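# Place bottles on ledges matching their cap colours

## Task

For each bottle, find the wall ledge whose label strip has the same colour as the bottle's cap, and stand the bottle upright on that ledge so that its entire base rests on the ledge.

## Robot and tools

Robot: two seven-joint arms, left_arm and right_arm, each ending in a two-finger gripper. left_arm sits on the +y side; the names do not tell you which side of a camera image an arm appears on. Equal joint values on both arms give mirrored postures. Loose objects may occasionally get a short push from outside.

Frame: every position and orientation is in one scene frame, in metres. Its origin is on the plane z = 0, directly below the midpoint between the two arm bases, which are 0.70 m above it. +z is up, +x is forward (the direction both arms face), +y is toward left_arm. Orientations are quaternions written w first: qw, qx, qy, qz. On a gripper, the fingers point along its own +z axis and close along its own y axis. end_effector_position is the spot between the finger pads when closed, just under 1 cm behind the tips; while closing, the tips advance about 17 mm along +z, mostly while still wider than 70 mm. Reported poses may be wrong by a few centimetres, more at long reach.

The row: every motion command is built from rows of 16 numbers covering both arms, even when only one moves: left_arm x, y, z, qw, qx, qy, qz, opening, then right_arm x, y, z, qw, qx, qy, qz, opening. Position and quaternion are an absolute target pose for that gripper in the scene frame, not an offset. Opening runs from -1 (closed) to +1 (fully open, 0.145 m); closing from fully open needs about 0.5 s. To keep an arm still, resend its last reported pose and desired opening in every call; to keep an orientation, repeat the same quaternion in every row rather than copying the drifted reported one. Sending 0 as an opening is a real command, so resend the current one to leave a gripper alone.

execute_actions(actions, cameras): actions is a list of actions; each action is a table of 1 to 15 rows, each row lasting one 1/30 s control step, the last row held to fill 15 steps (0.5 s). An empty list just returns state and images. An action is rejected for both arms if any target lies more than 0.6 m from that gripper's current position along any of the gripper's own axes; if the first action fails this against the last reported state, or any action is malformed, the entire call is rejected. Per step the controller limits orientation to within 32 degrees of the measured one and favours position if both cannot be reached, so one action may fall short; the result's Hand target line shows where each arm is now headed, and you must command the remainder next time.

move(target, speed, blend, opening_speed, blocking, cameras): target is one 16-number row or a list of up to 15 rows (absolute poses, no 0.6 m limit). Each gripper travels a straight line from its Hand target, turning the short way. speed is m/s, 0.002 to 1.1, default 0.25 (turn rate up to twice that in rad/s), one value or one per target. blend in metres rounds corners in a list (default 0). opening_speed, 0.2 or more per second on the -1..1 scale, ramps the fingers. A path runs at least 0.5 s and is capped at 10 s. Moves do not avoid obstacles or the other arm; grippers lag and overshoot more when fast or with a nearly straight arm. Faster contact and targets deeper past contact hit and press harder. An opening change in a later list row is applied only after everything comes to rest at that row. blocking=false returns after about 0.5 s while motion continues; a new move replaces the running one. The result adds a move: line giving the ending (done, off_target, moving, held, fault) and limits (paced = clipped pose, held = steps withheld). done means at rest within 3 mm and 2 degrees; neither done nor off_target says whether anything is touched.

wait(seconds 0 to 10, cameras) lets time pass holding the last commands; a running move continues. stop(cameras) brakes a running move. zoom_image(camera, region) enlarges [x0, y0, x1, y1] pixels (at most 504 by 504) of cam_high or cam_low, both 896x504, from the latest images. read_manual(section) only returns licence texts. finished_scene(scene) ends the scene irreversibly; the bottles must remain correctly placed with the robot gone.

Result lines: each arm's end_effector_position and end_effector_quat_wxyz, Hand target, Tool commands, grip_measured (measured opening on the -1..1 scale; the last Joint positions entry is the opening in metres), Joint velocities (within noise means stationary), Joint torques (include arm weight, carry offsets and noise; entries 3 and 4 flip sign beyond ±28 N m), step readings of position after execute_actions, and camera calibration with K and T_world_to_cam for projecting scene points to pixels.

Gripping: to hold, keep commanding an opening well below grip_measured; lower squeezes harder, up to about 10 N per pad on objects up to roughly 11 cm wide. Fast closing can overpress.

Avoid: dropping or releasing a moving bottle, knocking anything off the work area, fast impacts or hard presses, and above all contact between the two arms (grippers, housings, wrist cameras or fingers), which the clearance check does not prevent and which can end the scene. Big gripper rotations can swing the elbow. Holding loads, stretched-out arms or pushing at unreachable poses heat motors; a MOTOR HOT line warns at 85 °C, and at 100 °C an OVER-TEMPERATURE FAULT halts that arm for 30 to 60 s or more, possibly with no warning.

Each tool is called after "Emit:" as a command line: name --argument value for each argument, lists and objects as JSON in quotes; but a table of rows of numbers goes row by row, as --pt "numbers of a row", without its own name.

## Session

Emit:
execute_actions --actions '[]'

Emit:
zoom_image --camera "cam_high" --region '[420, 190, 700, 430]'

Emit:
zoom_image --camera "cam_low" --region '[320, 120, 640, 400]'

Scene clock: 0.00 s.
left_arm: end_effector_position=(+0.2239, +0.1828, +0.6144) grip_measured=+1.00 end_effector_quat_wxyz=(-0.319, +0.395, -0.515, +0.691) | right_arm: end_effector_position=(+0.4009, -0.1655, +0.3728) grip_measured=+1.00 end_effector_quat_wxyz=(+0.260, +0.265, +0.837, +0.401)
Joint positions: left_arm=[-1.106 0.942 0.535 2.339 -0.48 -0.199 -0.367 0.145] | right_arm=[0.583 0.619 -0.841 0.925 -1.182 -0.496 -0.047 0.145]
Joint velocities: within noise
Joint torques (N m): no reading
Motor temperatures (°C): left_arm=[21 21 22 20 21 24 21] | right_arm=[20 22 22 19 20 19 21]
Hand target: left_arm +0.2239, +0.1828, +0.6144; -0.319, +0.395, -0.515, +0.691 | right_arm +0.4009, -0.1655, +0.3728; +0.260, +0.265, +0.837, +0.401
Tool commands: left_gripper/opening=+1.0 right_gripper/opening=+1.0

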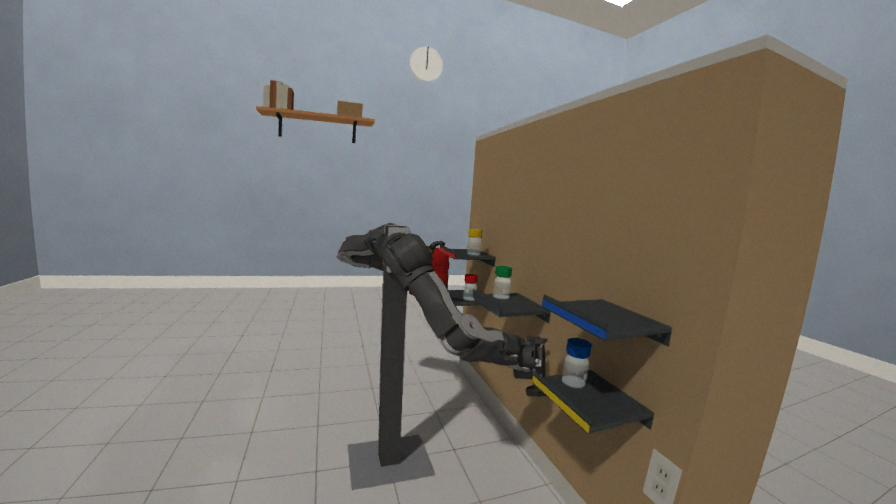

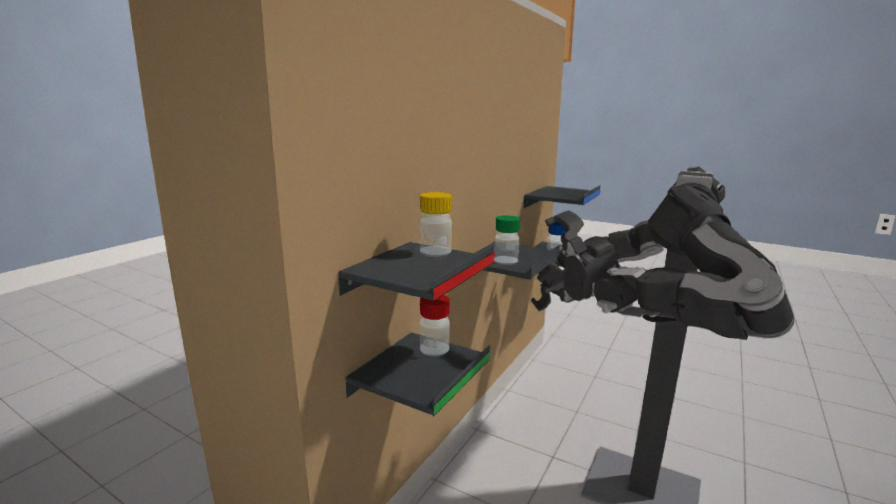

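Scaled by 1.800 from the camera's 896x504 image, which has a finer 1280x720 frame.

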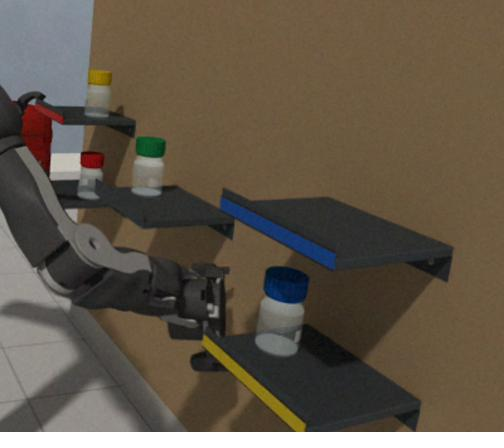

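Scaled by 1.575 from the camera's 896x504 image, which has a finer 1280x720 frame.

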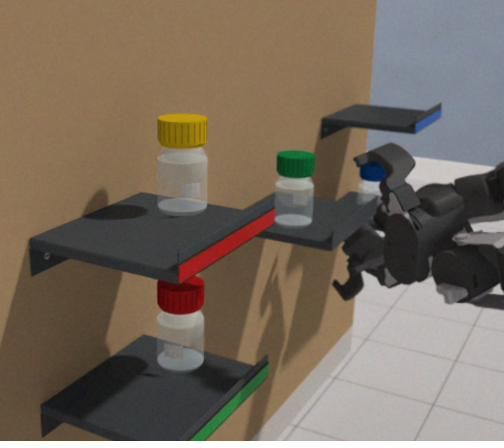

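Emit:
move --pt "0.26 0.26 0.64 0 0.7071 0 0.7071 0.25 0.25 -0.22 0.42 0 0.7071 0 0.7071 0.25" --pt "0.30 0.343 0.69 0 0.7071 0 0.7071 0.25 0.30 -0.345 0.497 0 0.7071 0 0.7071 0.25" --speed '[0.45,0.25]' --blend '[0.02,0]'

Emit:
zoom_image --camera "cam_high" --region '[440, 200, 680, 430]'

Emit:
zoom_image --camera "cam_low" --region '[340, 160, 620, 380]'

Scene clock: 38.53 s.
left_arm: end_effector_position=(+0.3000, +0.3440, +0.6909) grip_measured=+0.25 end_effector_quat_wxyz=(-0.002, +0.705, +0.002, +0.709) | right_arm: end_effector_position=(+0.3005, -0.3467, +0.4998) grip_measured=+0.25 end_effector_quat_wxyz=(+0.004, +0.704, +0.000, +0.710)
Joint positions: left_arm=[-0.908 1.135 1.097 2.01 1.387 0.231 -0.053 0.094] | right_arm=[-0.474 0.86 0.182 1.571 0.906 -0.342 0.118 0.094]
Joint velocities: within noise
Joint torques (N m): left_arm=[1.86 4.58 3.12 1.32 0.16 -0.53 0.22] | right_arm=[1.6 5.5 2.33 2.44 0.25 -0.35 0.19]
Motor temperatures (°C): left_arm=[21 21 23 21 21 24 21] | right_arm=[22 23 22 19 20 19 21]
Hand target: left_arm +0.3000, +0.3430, +0.6901; +0.000, +0.707, +0.000, +0.707 | right_arm +0.3000, -0.3451, +0.4970; +0.000, +0.707, +0.000, +0.707
Off the commanded pose: left_arm 0.001 m, 0 deg | right_arm 0.003 m, 1 deg.
move: done

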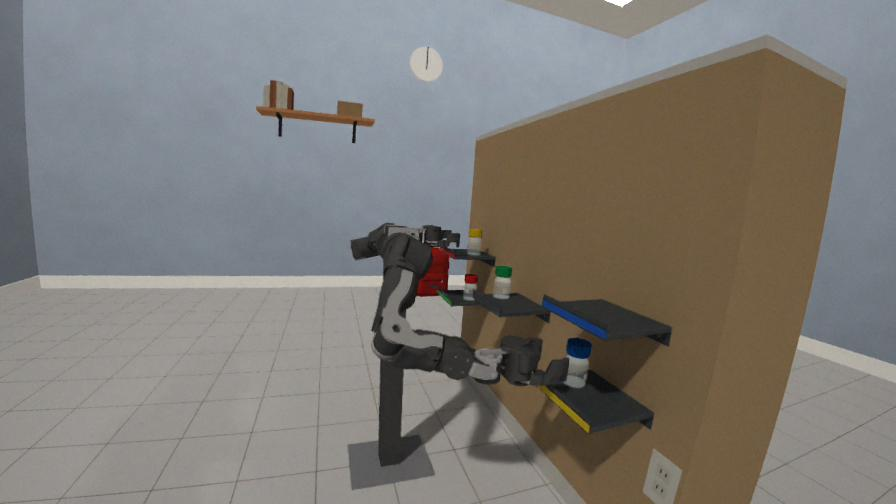

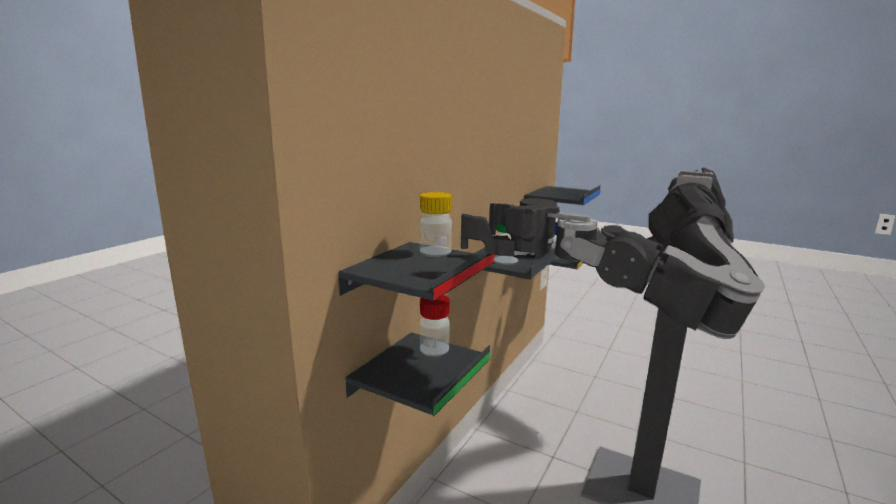

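Scaled by 2.100 from the camera's 896x504 image, which has a finer 1280x720 frame.

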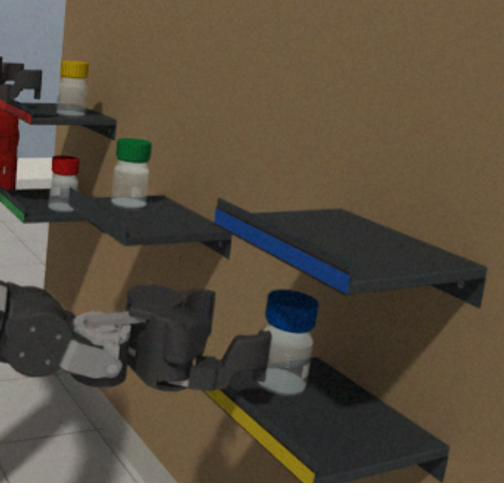

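Scaled by 1.800 from the camera's 896x504 image, which has a finer 1280x720 frame.

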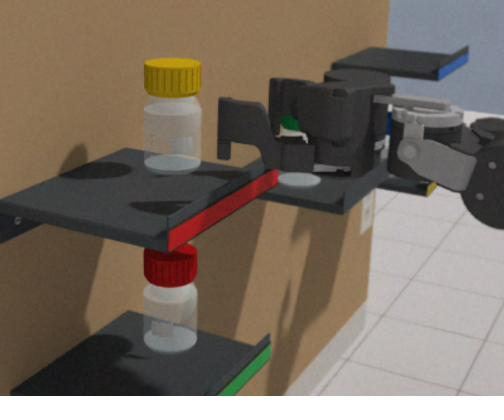

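Emit:
move --pt "0.385 0.343 0.69 0 0.7071 0 0.7071 0.25 0.38 -0.345 0.502 0 0.7071 0 0.7071 0.25" --pt "0.385 0.343 0.69 0 0.7071 0 0.7071 -0.6 0.38 -0.345 0.502 0 0.7071 0 0.7071 -0.6" --pt "0.385 0.343 0.735 0 0.7071 0 0.7071 -0.6 0.38 -0.345 0.54 0 0.7071 0 0.7071 -0.6" --speed '[0.15,0.15,0.12]' --opening_speed 1.2

Emit:
zoom_image --camera "cam_high" --region '[440, 200, 680, 430]'

Emit:
zoom_image --camera "cam_low" --region '[340, 160, 620, 380]'

Scene clock: 60.10 s.
left_arm: end_effector_position=(+0.3852, +0.3426, +0.7324) grip_measured=-0.24 end_effector_quat_wxyz=(-0.003, +0.710, -0.005, +0.704) | right_arm: end_effector_position=(+0.3798, -0.3434, +0.5372) grip_measured=-0.30 end_effector_quat_wxyz=(-0.002, +0.710, +0.003, +0.704)
Joint positions: left_arm=[-1.403 1.621 1.569 1.661 1.584 0.173 -0.137 0.057] | right_arm=[0.019 0.919 -0.06 1.431 0.924 -0.104 0.082 0.053]
Joint velocities: within noise
Joint torques (N m): left_arm=[5.26 1.41 4.62 0.09 0.13 -0.83 0.04] | right_arm=[3.84 6.69 5.05 3.07 0.23 -0.54 -0.11]
Motor temperatures (°C): left_arm=[21 22 24 21 21 24 21] | right_arm=[21 23 22 19 20 19 21]
Hand target: left_arm +0.3850, +0.3431, +0.7351; -0.002, +0.706, -0.003, +0.708 | right_arm +0.3800, -0.3451, +0.5400; +0.000, +0.707, +0.000, +0.707
Off the commanded pose: left_arm 0.003 m, 1 deg | right_arm 0.003 m, 1 deg.
joint sent to its limit (left arm) — joint 3 (upper arm roll), upper limit; joint 5 (forearm roll), upper limit. The joint targets still meet the commanded pose.
move: done; target 2's new opening was sent with right_arm's hand 0.004 m and 1 deg from that target

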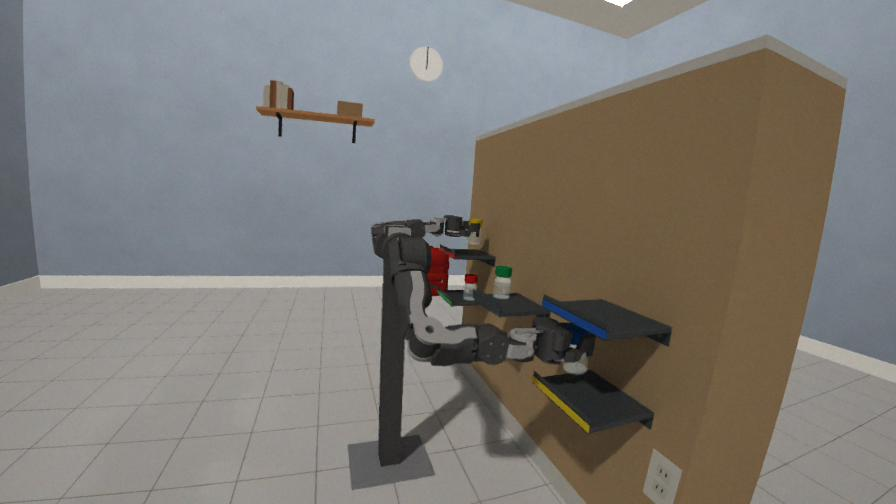

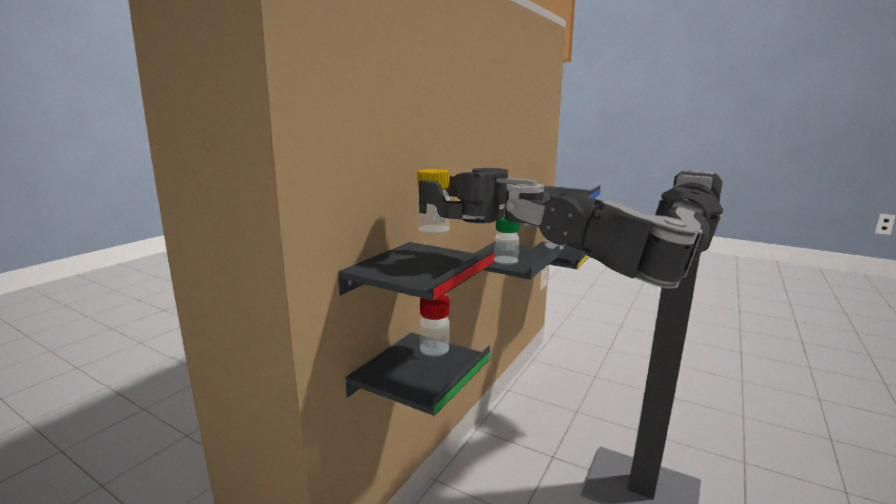

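Scaled by 2.100 from the camera's 896x504 image, which has a finer 1280x720 frame.

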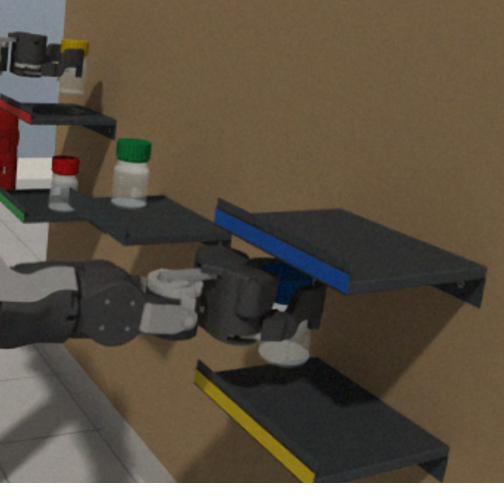

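Scaled by 1.800 from the camera's 896x504 image, which has a finer 1280x720 frame.

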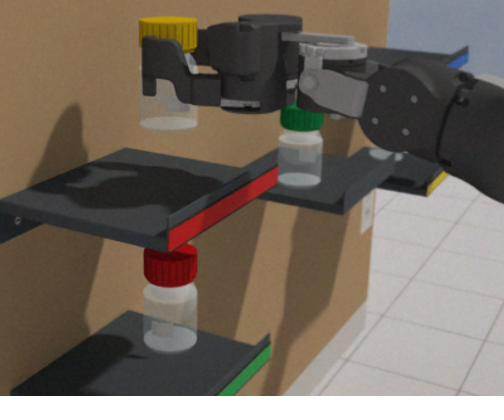

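Emit:
move --pt "0.245 0.343 0.735 0 0.7071 0 0.7071 -0.6 0.24 -0.345 0.54 0 0.7071 0 0.7071 -0.6" --pt "0.24 0.335 0.54 0 0.7071 0 0.7071 -0.6 0.24 -0.35 0.74 0 0.7071 0 0.7071 -0.6" --pt "0.28 0.25 0.56 0 0.7071 0 0.7071 -0.6 0.28 -0.37 0.742 0 0.7071 0 0.7071 -0.6" --pt "0.285 0.13 0.61 0.0923 0.701 -0.0923 0.701 -0.6 0.38 -0.38 0.74 0 0.7071 0 0.7071 -0.6" --pt "0.29 0.0 0.64 0.153 0.690 -0.153 0.690 -0.6 0.38 -0.38 0.735 0 0.7071 0 0.7071 -0.6" --pt "0.30 -0.05 0.64 0.153 0.690 -0.153 0.690 -0.6 0.38 -0.38 0.72 0 0.7071 0 0.7071 -0.6" --pt "0.38 -0.068 0.62 0.153 0.690 -0.153 0.690 -0.6 0.38 -0.38 0.70 0 0.7071 0 0.7071 -0.6" --speed '[0.25,0.25,0.25,0.25,0.25,0.2,0.15]' --blend '[0.02,0.02,0.03,0.03,0.02,0.02,0]'

Emit:
zoom_image --camera "cam_high" --region '[440, 190, 680, 430]'

Emit:
zoom_image --camera "cam_low" --region '[420, 140, 620, 300]'

Scene clock: 88.20 s.
left_arm: end_effector_position=(+0.3802, -0.0670, +0.6173) grip_measured=-0.24 end_effector_quat_wxyz=(+0.149, +0.694, -0.154, +0.687) | right_arm: end_effector_position=(+0.3801, -0.3800, +0.7001) grip_measured=-0.30 end_effector_quat_wxyz=(+0.005, +0.710, +0.004, +0.705)
Joint positions: left_arm=[0.639 0.052 -0.859 1.699 0.572 0.488 -0.588 0.057] | right_arm=[-1.311 1.575 1.331 1.537 1.558 0.027 0.03 0.053]
Joint velocities: within noise
Joint torques (N m): left_arm=[8.43 -2.65 1.4 4.36 -0.2 -0.88 0.19] | right_arm=[3.44 1.86 4.04 0.55 0.19 -0.82 0.02]
Motor temperatures (°C): left_arm=[22 21 26 21 21 25 21] | right_arm=[21 24 24 20 20 20 21]
Hand target: left_arm +0.3799, -0.0680, +0.6199; +0.153, +0.690, -0.153, +0.690 | right_arm +0.3799, -0.3800, +0.7000; +0.004, +0.707, +0.004, +0.707
Off the commanded pose: left_arm 0.003 m, 1 deg | right_arm 0.000 m, 1 deg.
joint sent to its limit (right arm) — joint 1 (shoulder pitch), lower limit; joint 5 (forearm roll), upper limit. The joint targets still meet the commanded pose.
move: done

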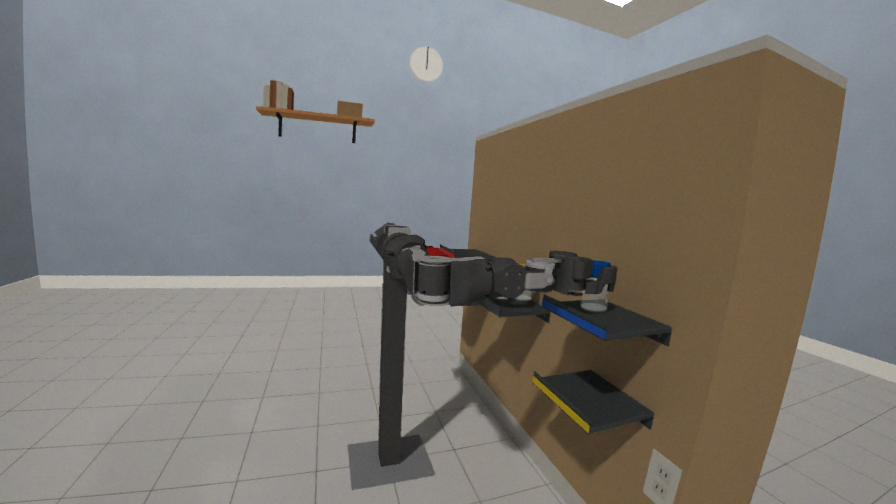

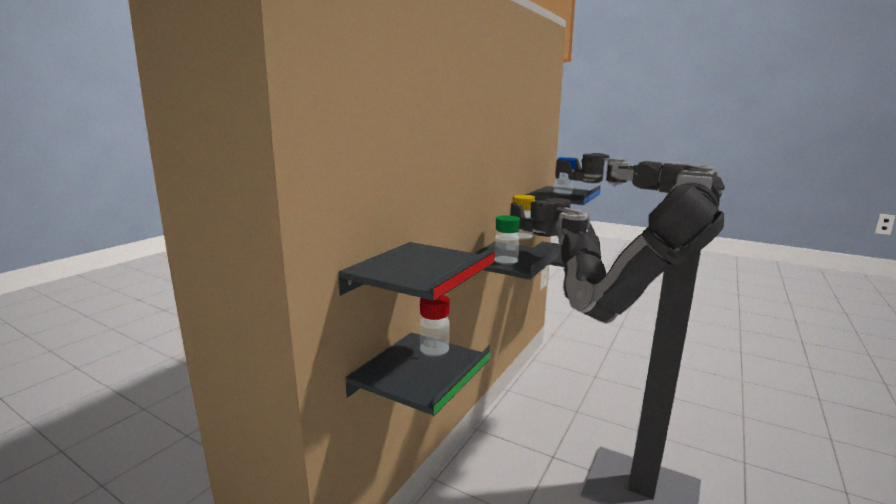

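Scaled by 2.100 from the camera's 896x504 image, which has a finer 1280x720 frame.

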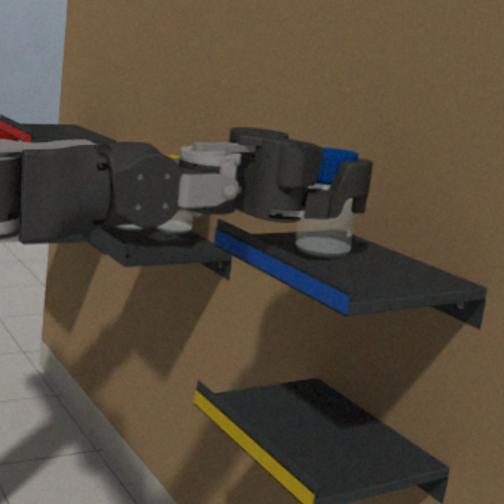

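Scaled by 2.520 from the camera's 896x504 image, which has a finer 1280x720 frame.

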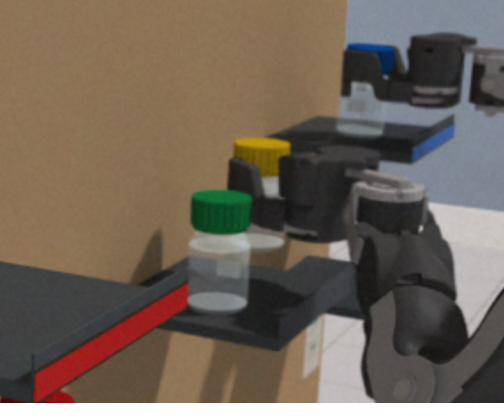

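Emit:
move --pt "0.38 -0.068 0.602 0.153 0.690 -0.153 0.690 -0.6 0.38 -0.38 0.688 0 0.7071 0 0.7071 -0.6" --pt "0.38 -0.068 0.594 0.153 0.690 -0.153 0.690 -0.6 0.38 -0.38 0.681 0 0.7071 0 0.7071 -0.6" --speed '[0.06,0.03]'

Emit:
zoom_image --camera "cam_high" --region '[500, 230, 660, 350]'

Emit:
zoom_image --camera "cam_low" --region '[460, 140, 620, 300]'

Scene clock: 100.07 s.
left_arm: end_effector_position=(+0.3799, -0.0678, +0.5945) grip_measured=-0.24 end_effector_quat_wxyz=(+0.153, +0.692, -0.152, +0.689) | right_arm: end_effector_position=(+0.3798, -0.3795, +0.6955) grip_measured=-0.30 end_effector_quat_wxyz=(+0.004, +0.689, +0.006, +0.725)
Joint positions: left_arm=[0.603 0.079 -0.902 1.653 0.553 0.379 -0.574 0.057] | right_arm=[-1.303 1.575 1.258 1.537 1.561 -0.097 0.03 0.053]
Joint velocities: within noise
Joint torques (N m): left_arm=[7.48 -1.83 0.99 3.92 -0.26 -0.87 0.19] | right_arm=[1.91 2.2 1.2 0.44 0.14 0.33 -0.11]
Motor temperatures (°C): left_arm=[24 21 25 21 21 25 21] | right_arm=[21 23 24 19 20 20 21]
Hand target: left_arm +0.3799, -0.0680, +0.5939; +0.153, +0.690, -0.153, +0.690 | right_arm +0.3796, -0.3800, +0.6812; +0.006, +0.707, +0.004, +0.707
Off the commanded pose: left_arm 0.001 m, 0 deg | right_arm 0.014 m, 3 deg.
joint read past its limit (right arm) — joint 5 (forearm roll), upper limit.
joint sent to its limit (right arm) — joint 1 (shoulder pitch), lower limit; joint 5 (forearm roll), upper limit. The joint targets still meet the commanded pose.
move: off_target (right_arm)

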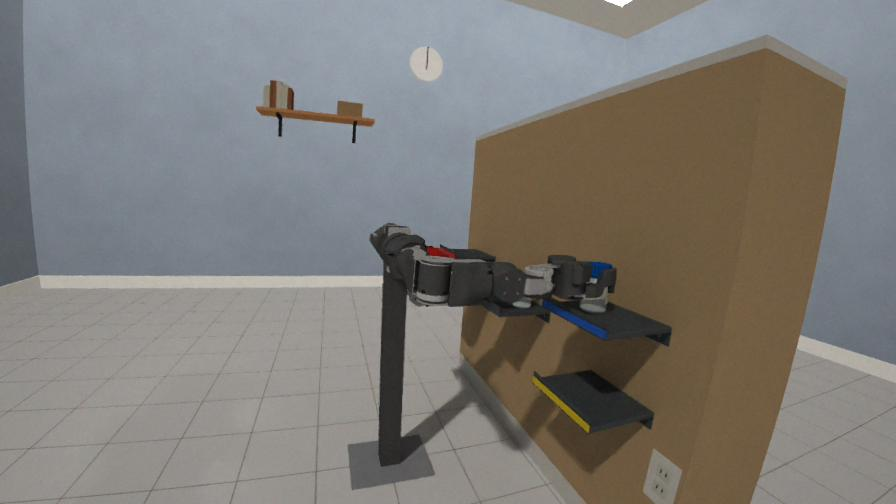

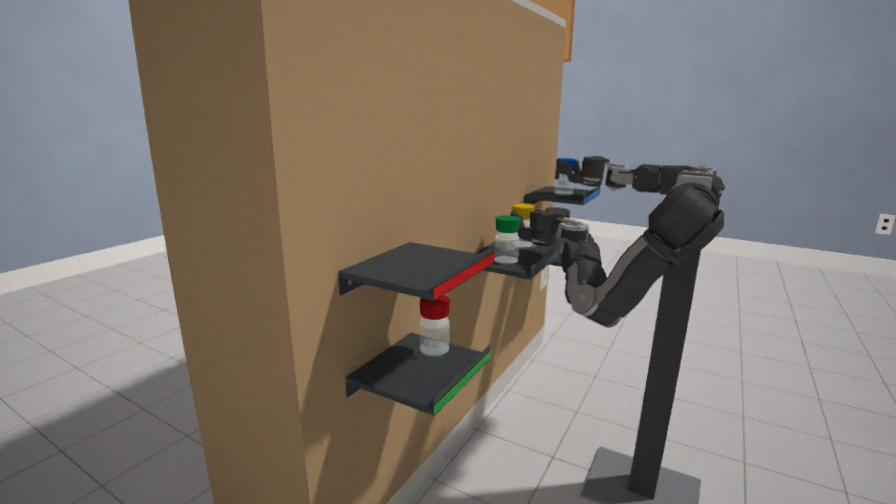

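Scaled by 3.150 from the camera's 896x504 image, which has a finer 1280x720 frame.

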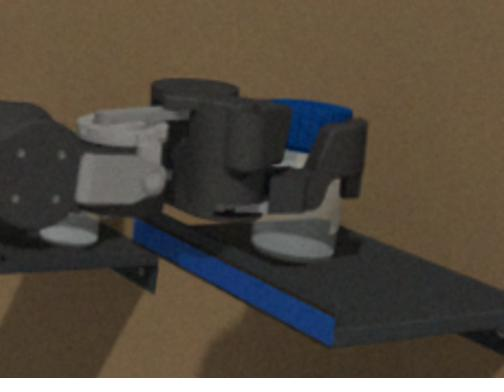

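Scaled by 3.150 from the camera's 896x504 image, which has a finer 1280x720 frame.

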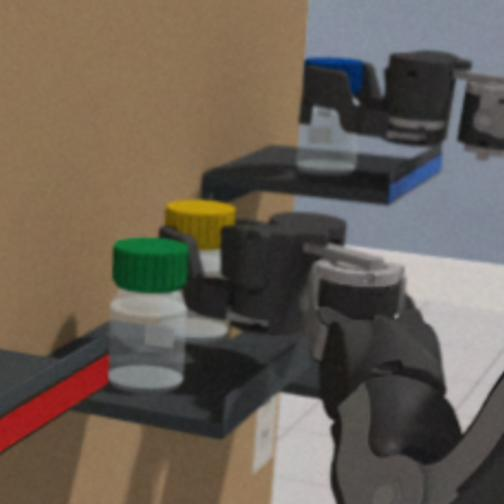

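Emit:
move --pt "0.38 -0.068 0.586 0.153 0.690 -0.153 0.690 -0.6 0.38 -0.38 0.693 0 0.7071 0 0.7071 -0.6" --pt "0.38 -0.068 0.580 0.153 0.690 -0.153 0.690 -0.6 0.38 -0.38 0.694 0 0.7071 0 0.7071 0.3" --speed '[0.04,0.03]' --opening_speed 0.8

Emit:
zoom_image --camera "cam_low" --region '[460, 140, 620, 300]'

Emit:
zoom_image --camera "cam_high" --region '[500, 230, 660, 350]'

Scene clock: 110.97 s.
left_arm: end_effector_position=(+0.3803, -0.0677, +0.5870) grip_measured=-0.24 end_effector_quat_wxyz=(+0.154, +0.685, -0.149, +0.697) | right_arm: end_effector_position=(+0.3801, -0.3793, +0.6936) grip_measured=+0.30 end_effector_quat_wxyz=(+0.004, +0.707, +0.005, +0.707)
Joint positions: left_arm=[0.593 0.091 -0.927 1.626 0.539 0.309 -0.571 0.057] | right_arm=[-1.295 1.575 1.279 1.539 1.561 -0.016 0.03 0.098]
Joint velocities: within noise
Joint torques (N m): left_arm=[6.11 -1.41 0.66 3 -0.05 -0.53 0.23] | right_arm=[3.36 2.04 5.89 0.29 0.13 -0.31 -0.02]
Motor temperatures (°C): left_arm=[24 21 25 21 21 25 21] | right_arm=[21 23 23 19 20 20 21]
Hand target: left_arm +0.3799, -0.0680, +0.5801; +0.153, +0.690, -0.153, +0.690 | right_arm +0.3799, -0.3801, +0.6940; +0.004, +0.707, +0.004, +0.707
Off the commanded pose: left_arm 0.007 m, 1 deg | right_arm 0.001 m, 1 deg.
joint read past its limit (right arm) — joint 5 (forearm roll), upper limit.
joint sent to its limit (right arm) — joint 5 (forearm roll), upper limit. The joint targets still meet the commanded pose.
move: off_target (left_arm)

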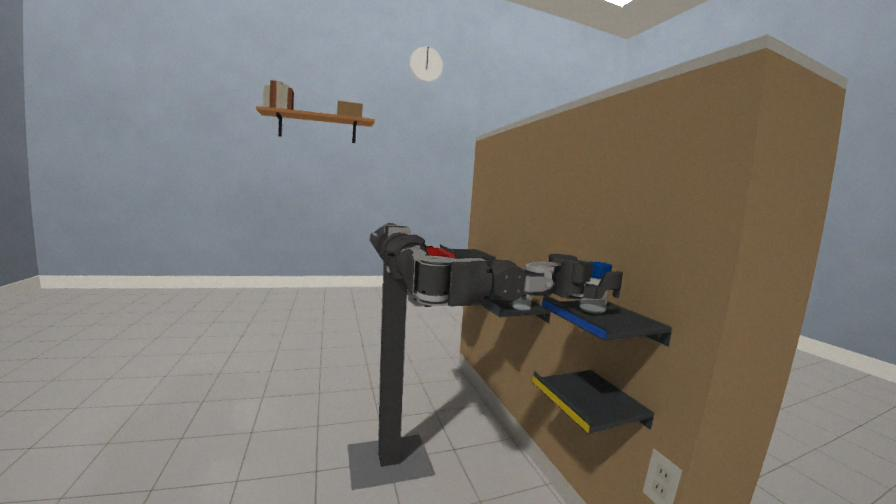

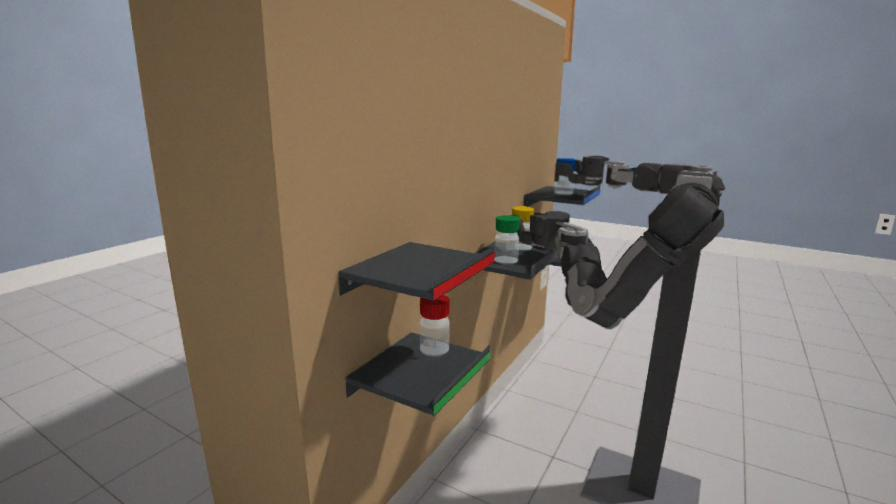

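Scaled by 3.150 from the camera's 896x504 image, which has a finer 1280x720 frame.

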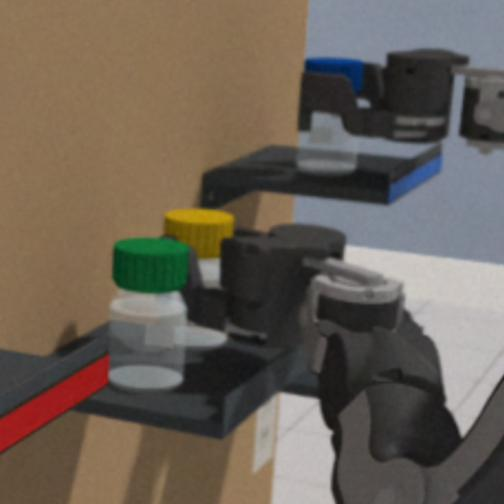

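Scaled by 3.150 from the camera's 896x504 image, which has a finer 1280x720 frame.

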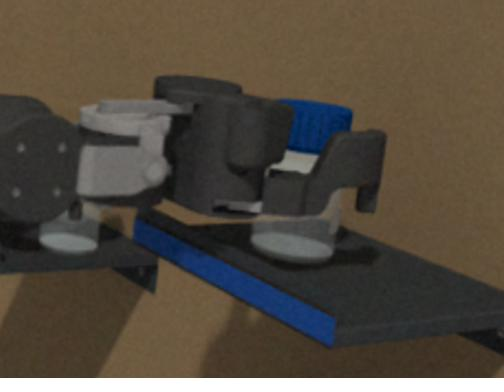

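Emit:
move --pt "0.38 -0.068 0.588 0.153 0.690 -0.153 0.690 0.25 0.28 -0.37 0.695 0 0.7071 0 0.7071 0.3" --pt "0.30 -0.028 0.60 0.153 0.690 -0.153 0.690 0.25 0.25 -0.34 0.64 0 0.7071 0 0.7071 0.25" --pt "0.285 0.14 0.57 0.0923 0.701 -0.0923 0.701 0.25 0.27 -0.28 0.56 0 0.7071 0 0.7071 0.25" --pt "0.27 0.28 0.51 0 0.7071 0 0.7071 0.25 0.285 -0.2 0.56 0 0.7071 0 0.7071 0.25" --pt "0.30 0.35 0.502 0 0.7071 0 0.7071 0.25 0.30 -0.096 0.597 -0.123 0.696 0.123 0.696 0.25" --speed '[0.2,0.2,0.25,0.25,0.2]' --blend '[0,0.02,0.03,0.03,0]' --opening_speed 1.0

Emit:
zoom_image --camera "cam_low" --region '[400, 160, 640, 400]'

Emit:
zoom_image --camera "cam_high" --region '[440, 230, 660, 350]'

Scene clock: 135.97 s.
left_arm: end_effector_position=(+0.3005, +0.3507, +0.5041) grip_measured=+0.25 end_effector_quat_wxyz=(-0.002, +0.705, +0.001, +0.710) | right_arm: end_effector_position=(+0.3002, -0.0971, +0.5995) grip_measured=+0.25 end_effector_quat_wxyz=(-0.122, +0.693, +0.120, +0.700)
Joint positions: left_arm=[-0.519 1.189 -0.091 1.572 1.164 -0.61 -0.048 0.094] | right_arm=[0.132 0.866 -0.598 2.308 0.788 0.19 -0.578 0.094]
Joint velocities: within noise
Joint torques (N m): left_arm=[3.07 6.08 1.88 1.81 0.17 -0.54 0.21] | right_arm=[2.99 2.62 1.62 2.67 -0.14 -0.27 0.16]
Motor temperatures (°C): left_arm=[23 21 24 22 21 25 21] | right_arm=[21 23 24 19 20 20 21]
Hand target: left_arm +0.3000, +0.3500, +0.5020; +0.000, +0.707, +0.000, +0.707 | right_arm +0.2999, -0.0959, +0.5971; -0.123, +0.696, +0.123, +0.696
Off the commanded pose: left_arm 0.002 m, 0 deg | right_arm 0.003 m, 1 deg.
move: done; blend cut to 0 m at target 2

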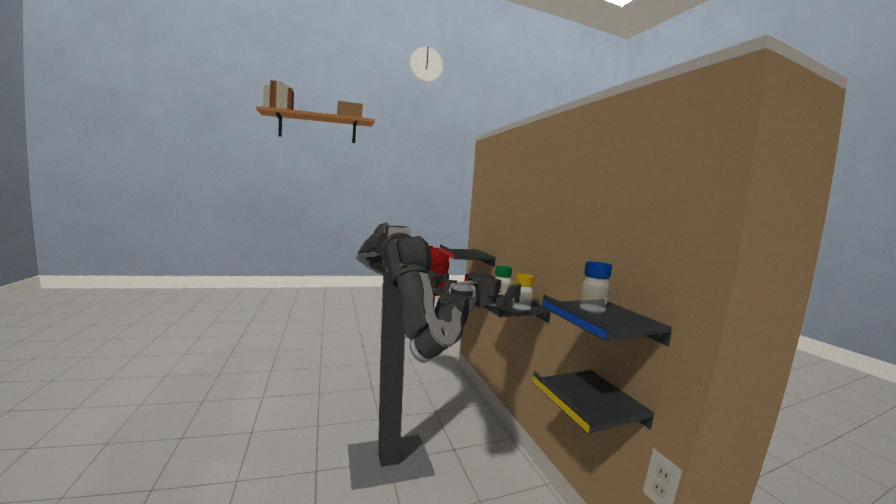

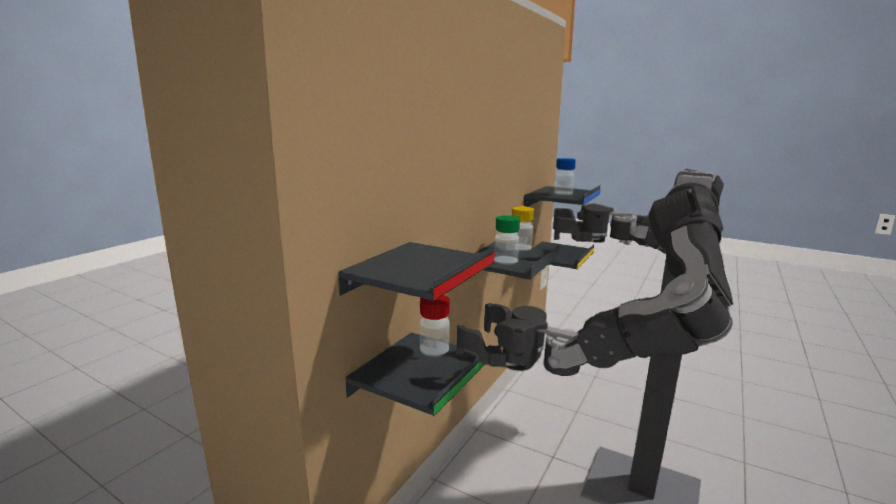

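Scaled by 2.100 from the camera's 896x504 image, which has a finer 1280x720 frame.

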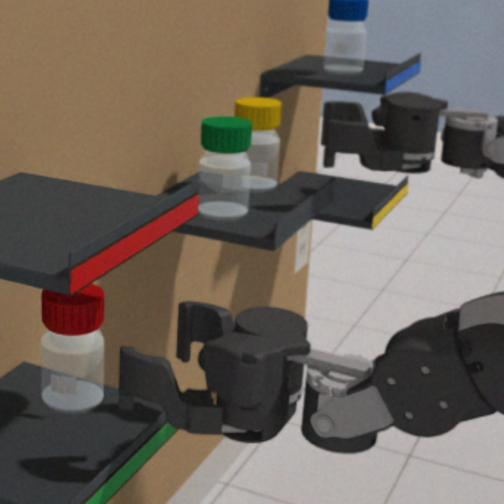

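Scaled by 2.291 from the camera's 896x504 image, which has a finer 1280x720 frame.

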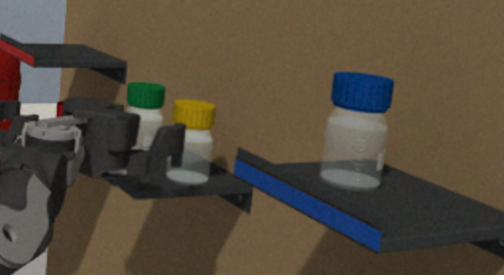

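Emit:
move --pt "0.386 0.35 0.502 0 0.7071 0 0.7071 0.25 0.38 -0.067 0.594 -0.123 0.696 0.123 0.696 0.25" --pt "0.386 0.35 0.502 0 0.7071 0 0.7071 -0.6 0.38 -0.067 0.594 -0.123 0.696 0.123 0.696 -0.6" --pt "0.386 0.35 0.545 0 0.7071 0 0.7071 -0.6 0.38 -0.067 0.635 -0.123 0.696 0.123 0.696 -0.6" --speed '[0.15,0.15,0.12]' --opening_speed 1.2

Emit:
zoom_image --camera "cam_low" --region '[400, 160, 640, 400]'

Emit:
zoom_image --camera "cam_high" --region '[440, 230, 660, 350]'

Scene clock: 162.13 s.
left_arm: end_effector_position=(+0.3861, +0.3495, +0.5440) grip_measured=-0.25 end_effector_quat_wxyz=(+0.001, +0.709, -0.002, +0.705) | right_arm: end_effector_position=(+0.3796, -0.0658, +0.6331) grip_measured=-0.24 end_effector_quat_wxyz=(-0.125, +0.698, +0.126, +0.694)
Joint positions: left_arm=[0.147 1.116 -0.374 1.399 1.146 -0.257 -0.002 0.057] | right_arm=[0.595 0.588 -0.684 1.992 0.897 0.433 -0.533 0.058]
Joint velocities: within noise
Joint torques (N m): left_arm=[5.26 6.84 3.55 2.78 0.19 -0.81 -0.01] | right_arm=[5.29 0.83 3.73 3.06 -0.24 -0.46 -0.16]
Motor temperatures (°C): left_arm=[22 23 24 21 21 25 21] | right_arm=[21 23 23 19 20 20 21]
Hand target: left_arm +0.3860, +0.3500, +0.5451; +0.000, +0.707, +0.000, +0.707 | right_arm +0.3800, -0.0669, +0.6350; -0.123, +0.696, +0.123, +0.696
Off the commanded pose: left_arm 0.001 m, 0 deg | right_arm 0.002 m, 1 deg.
move: done; target 2's new opening was sent with left_arm's hand 0.004 m and 1 deg from that target

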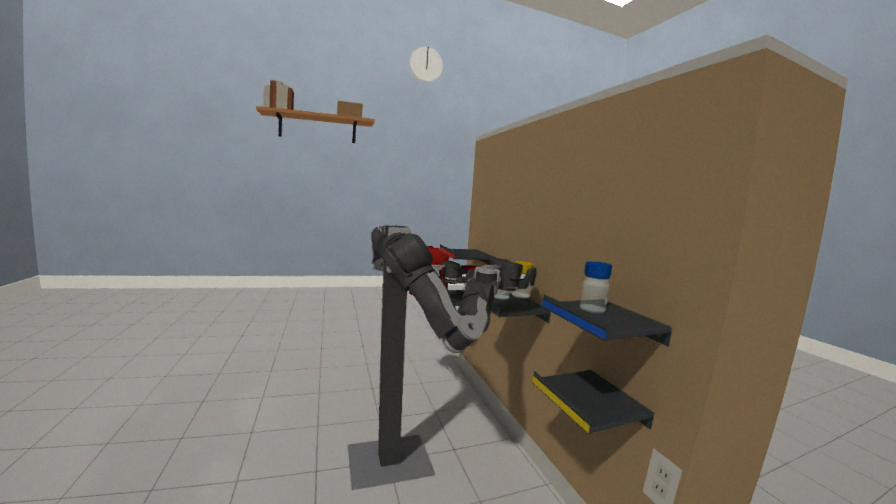

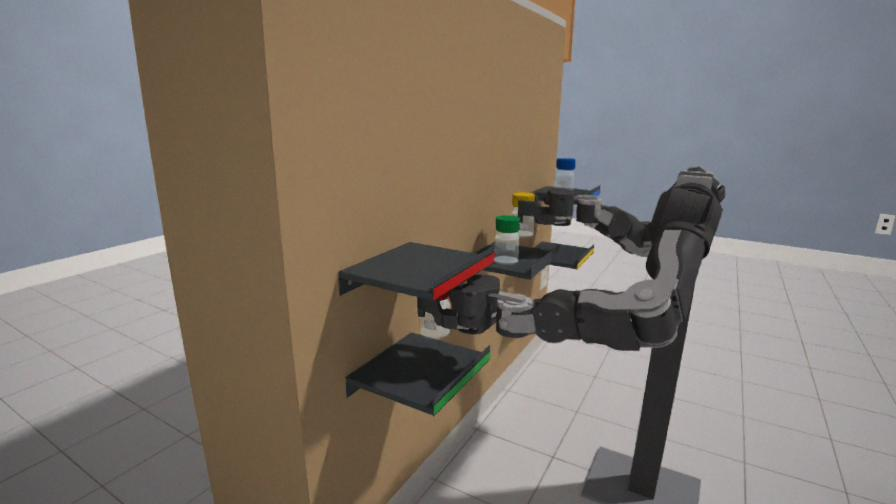

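Scaled by 2.100 from the camera's 896x504 image, which has a finer 1280x720 frame.

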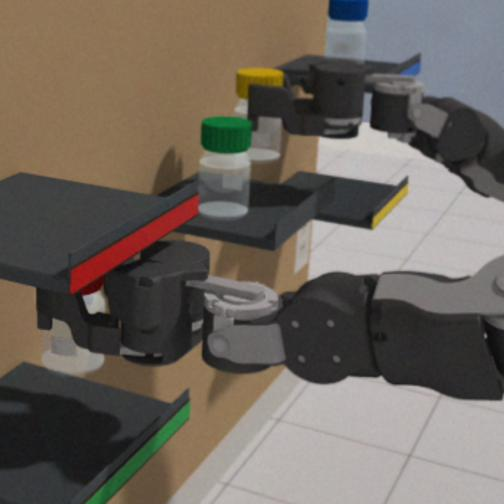

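Scaled by 2.291 from the camera's 896x504 image, which has a finer 1280x720 frame.

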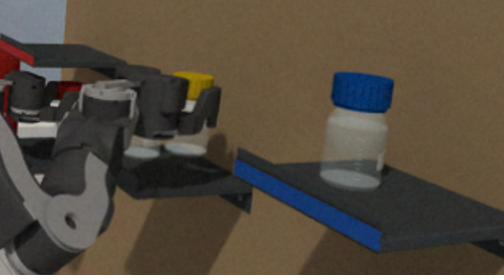

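Emit:
move --pt "0.245 0.35 0.545 0 0.7071 0 0.7071 -0.6 0.30 -0.10 0.635 -0.123 0.696 0.123 0.696 -0.6" --pt "0.24 0.352 0.745 0 0.7071 0 0.7071 -0.6 0.285 -0.2 0.59 0 0.7071 0 0.7071 -0.6" --pt "0.28 0.37 0.747 0 0.7071 0 0.7071 -0.6 0.27 -0.35 0.548 0 0.7071 0 0.7071 -0.6" --pt "0.38 0.378 0.745 0 0.7071 0 0.7071 -0.6 0.38 -0.38 0.545 0 0.7071 0 0.7071 -0.6" --pt "0.38 0.378 0.704 0 0.7071 0 0.7071 -0.6 0.38 -0.38 0.51 0 0.7071 0 0.7071 -0.6" --speed '[0.25,0.25,0.25,0.2,0.08]' --blend '[0.02,0.02,0.02,0.0,0]'

Emit:
zoom_image --camera "cam_low" --region '[400, 160, 640, 400]'

Emit:
zoom_image --camera "cam_high" --region '[500, 230, 680, 430]'

Scene clock: 190.37 s.
left_arm: end_effector_position=(+0.3804, +0.3777, +0.7022) grip_measured=-0.25 end_effector_quat_wxyz=(+0.000, +0.711, +0.000, +0.703) | right_arm: end_effector_position=(+0.3792, -0.3809, +0.5065) grip_measured=-0.24 end_effector_quat_wxyz=(+0.001, +0.713, -0.002, +0.701)
Joint positions: left_arm=[-1.23 1.577 1.262 1.545 1.571 0.043 0.02 0.057] | right_arm=[0.113 0.959 -0.214 1.159 1.021 -0.274 0.222 0.058]
Joint velocities: within noise
Joint torques (N m): left_arm=[5.29 2.47 3.69 0.69 0.17 -0.97 0.1] | right_arm=[4.55 6.84 4.23 2.5 0.23 -0.77 0.17]
Motor temperatures (°C): left_arm=[23 24 25 21 21 26 21] | right_arm=[22 23 24 20 20 20 21]
Hand target: left_arm +0.3800, +0.3781, +0.7040; +0.000, +0.707, +0.000, +0.707 | right_arm +0.3800, -0.3801, +0.5101; +0.000, +0.707, +0.000, +0.707
Off the commanded pose: left_arm 0.002 m, 1 deg | right_arm 0.004 m, 1 deg.
move: off_target (right_arm)

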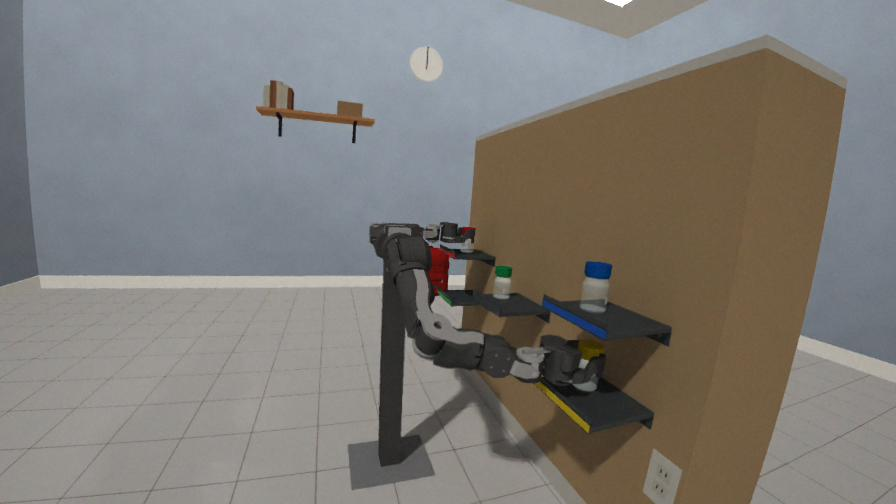

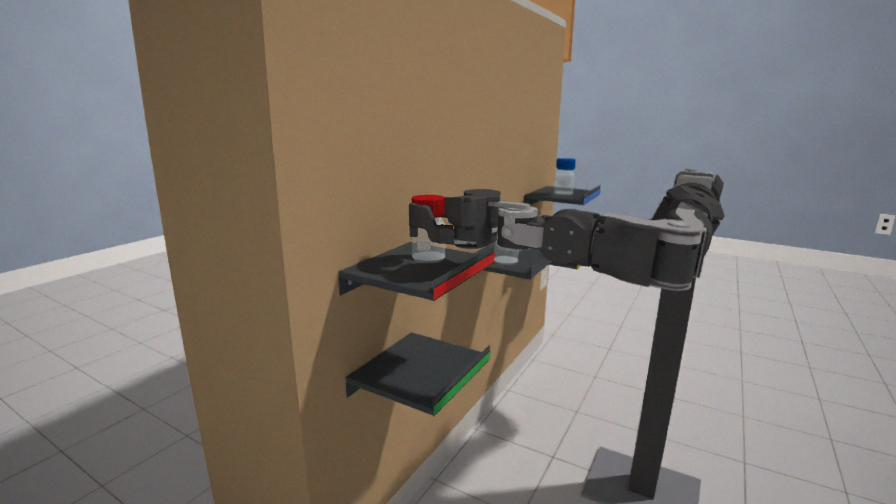

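Scaled by 2.100 from the camera's 896x504 image, which has a finer 1280x720 frame.

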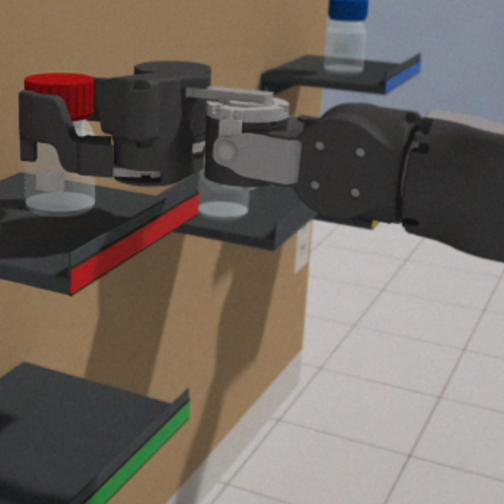

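Scaled by 2.520 from the camera's 896x504 image, which has a finer 1280x720 frame.

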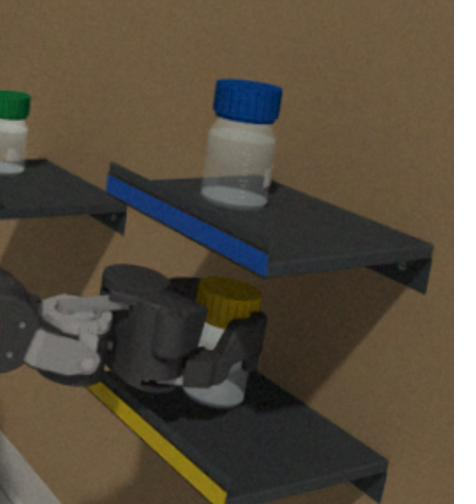

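Lower both slowly.

Emit:
move --target '[0.38,0.378,0.692,0,0.7071,0,0.7071,-0.6,0.38,-0.38,0.499,0,0.7071,0,0.7071,-0.6]' --speed 0.03 --cameras '[]'

Scene clock: 197.67 s.
left_arm: end_effector_position=(+0.3805, +0.3777, +0.6987) grip_measured=-0.25 end_effector_quat_wxyz=(+0.000, +0.699, -0.001, +0.715) | right_arm: end_effector_position=(+0.3797, -0.3815, +0.4988) grip_measured=-0.24 end_effector_quat_wxyz=(+0.002, +0.709, -0.002, +0.705)
Joint positions: left_arm=[-1.264 1.577 1.256 1.545 1.572 -0.03 0.02 0.057] | right_arm=[0.129 0.924 -0.214 1.112 0.995 -0.302 0.247 0.058]
Joint velocities: within noise
Joint torques (N m): left_arm=[3.6 2.15 2.41 0.54 0.17 -0.41 0.1] | right_arm=[4.31 6.55 3.21 2.19 0.24 -0.59 0.18]
Motor temperatures (°C): left_arm=[23 23 26 21 21 26 21] | right_arm=[22 23 24 20 20 20 21]
Hand target: left_arm +0.3800, +0.3780, +0.6921; +0.000, +0.707, +0.000, +0.707 | right_arm +0.3800, -0.3801, +0.4991; +0.000, +0.707, +0.000, +0.707
Off the commanded pose: left_arm 0.007 m, 1 deg | right_arm 0.002 m, 0 deg.
move: off_target (left_arm)
No camera images: "cameras" was empty.


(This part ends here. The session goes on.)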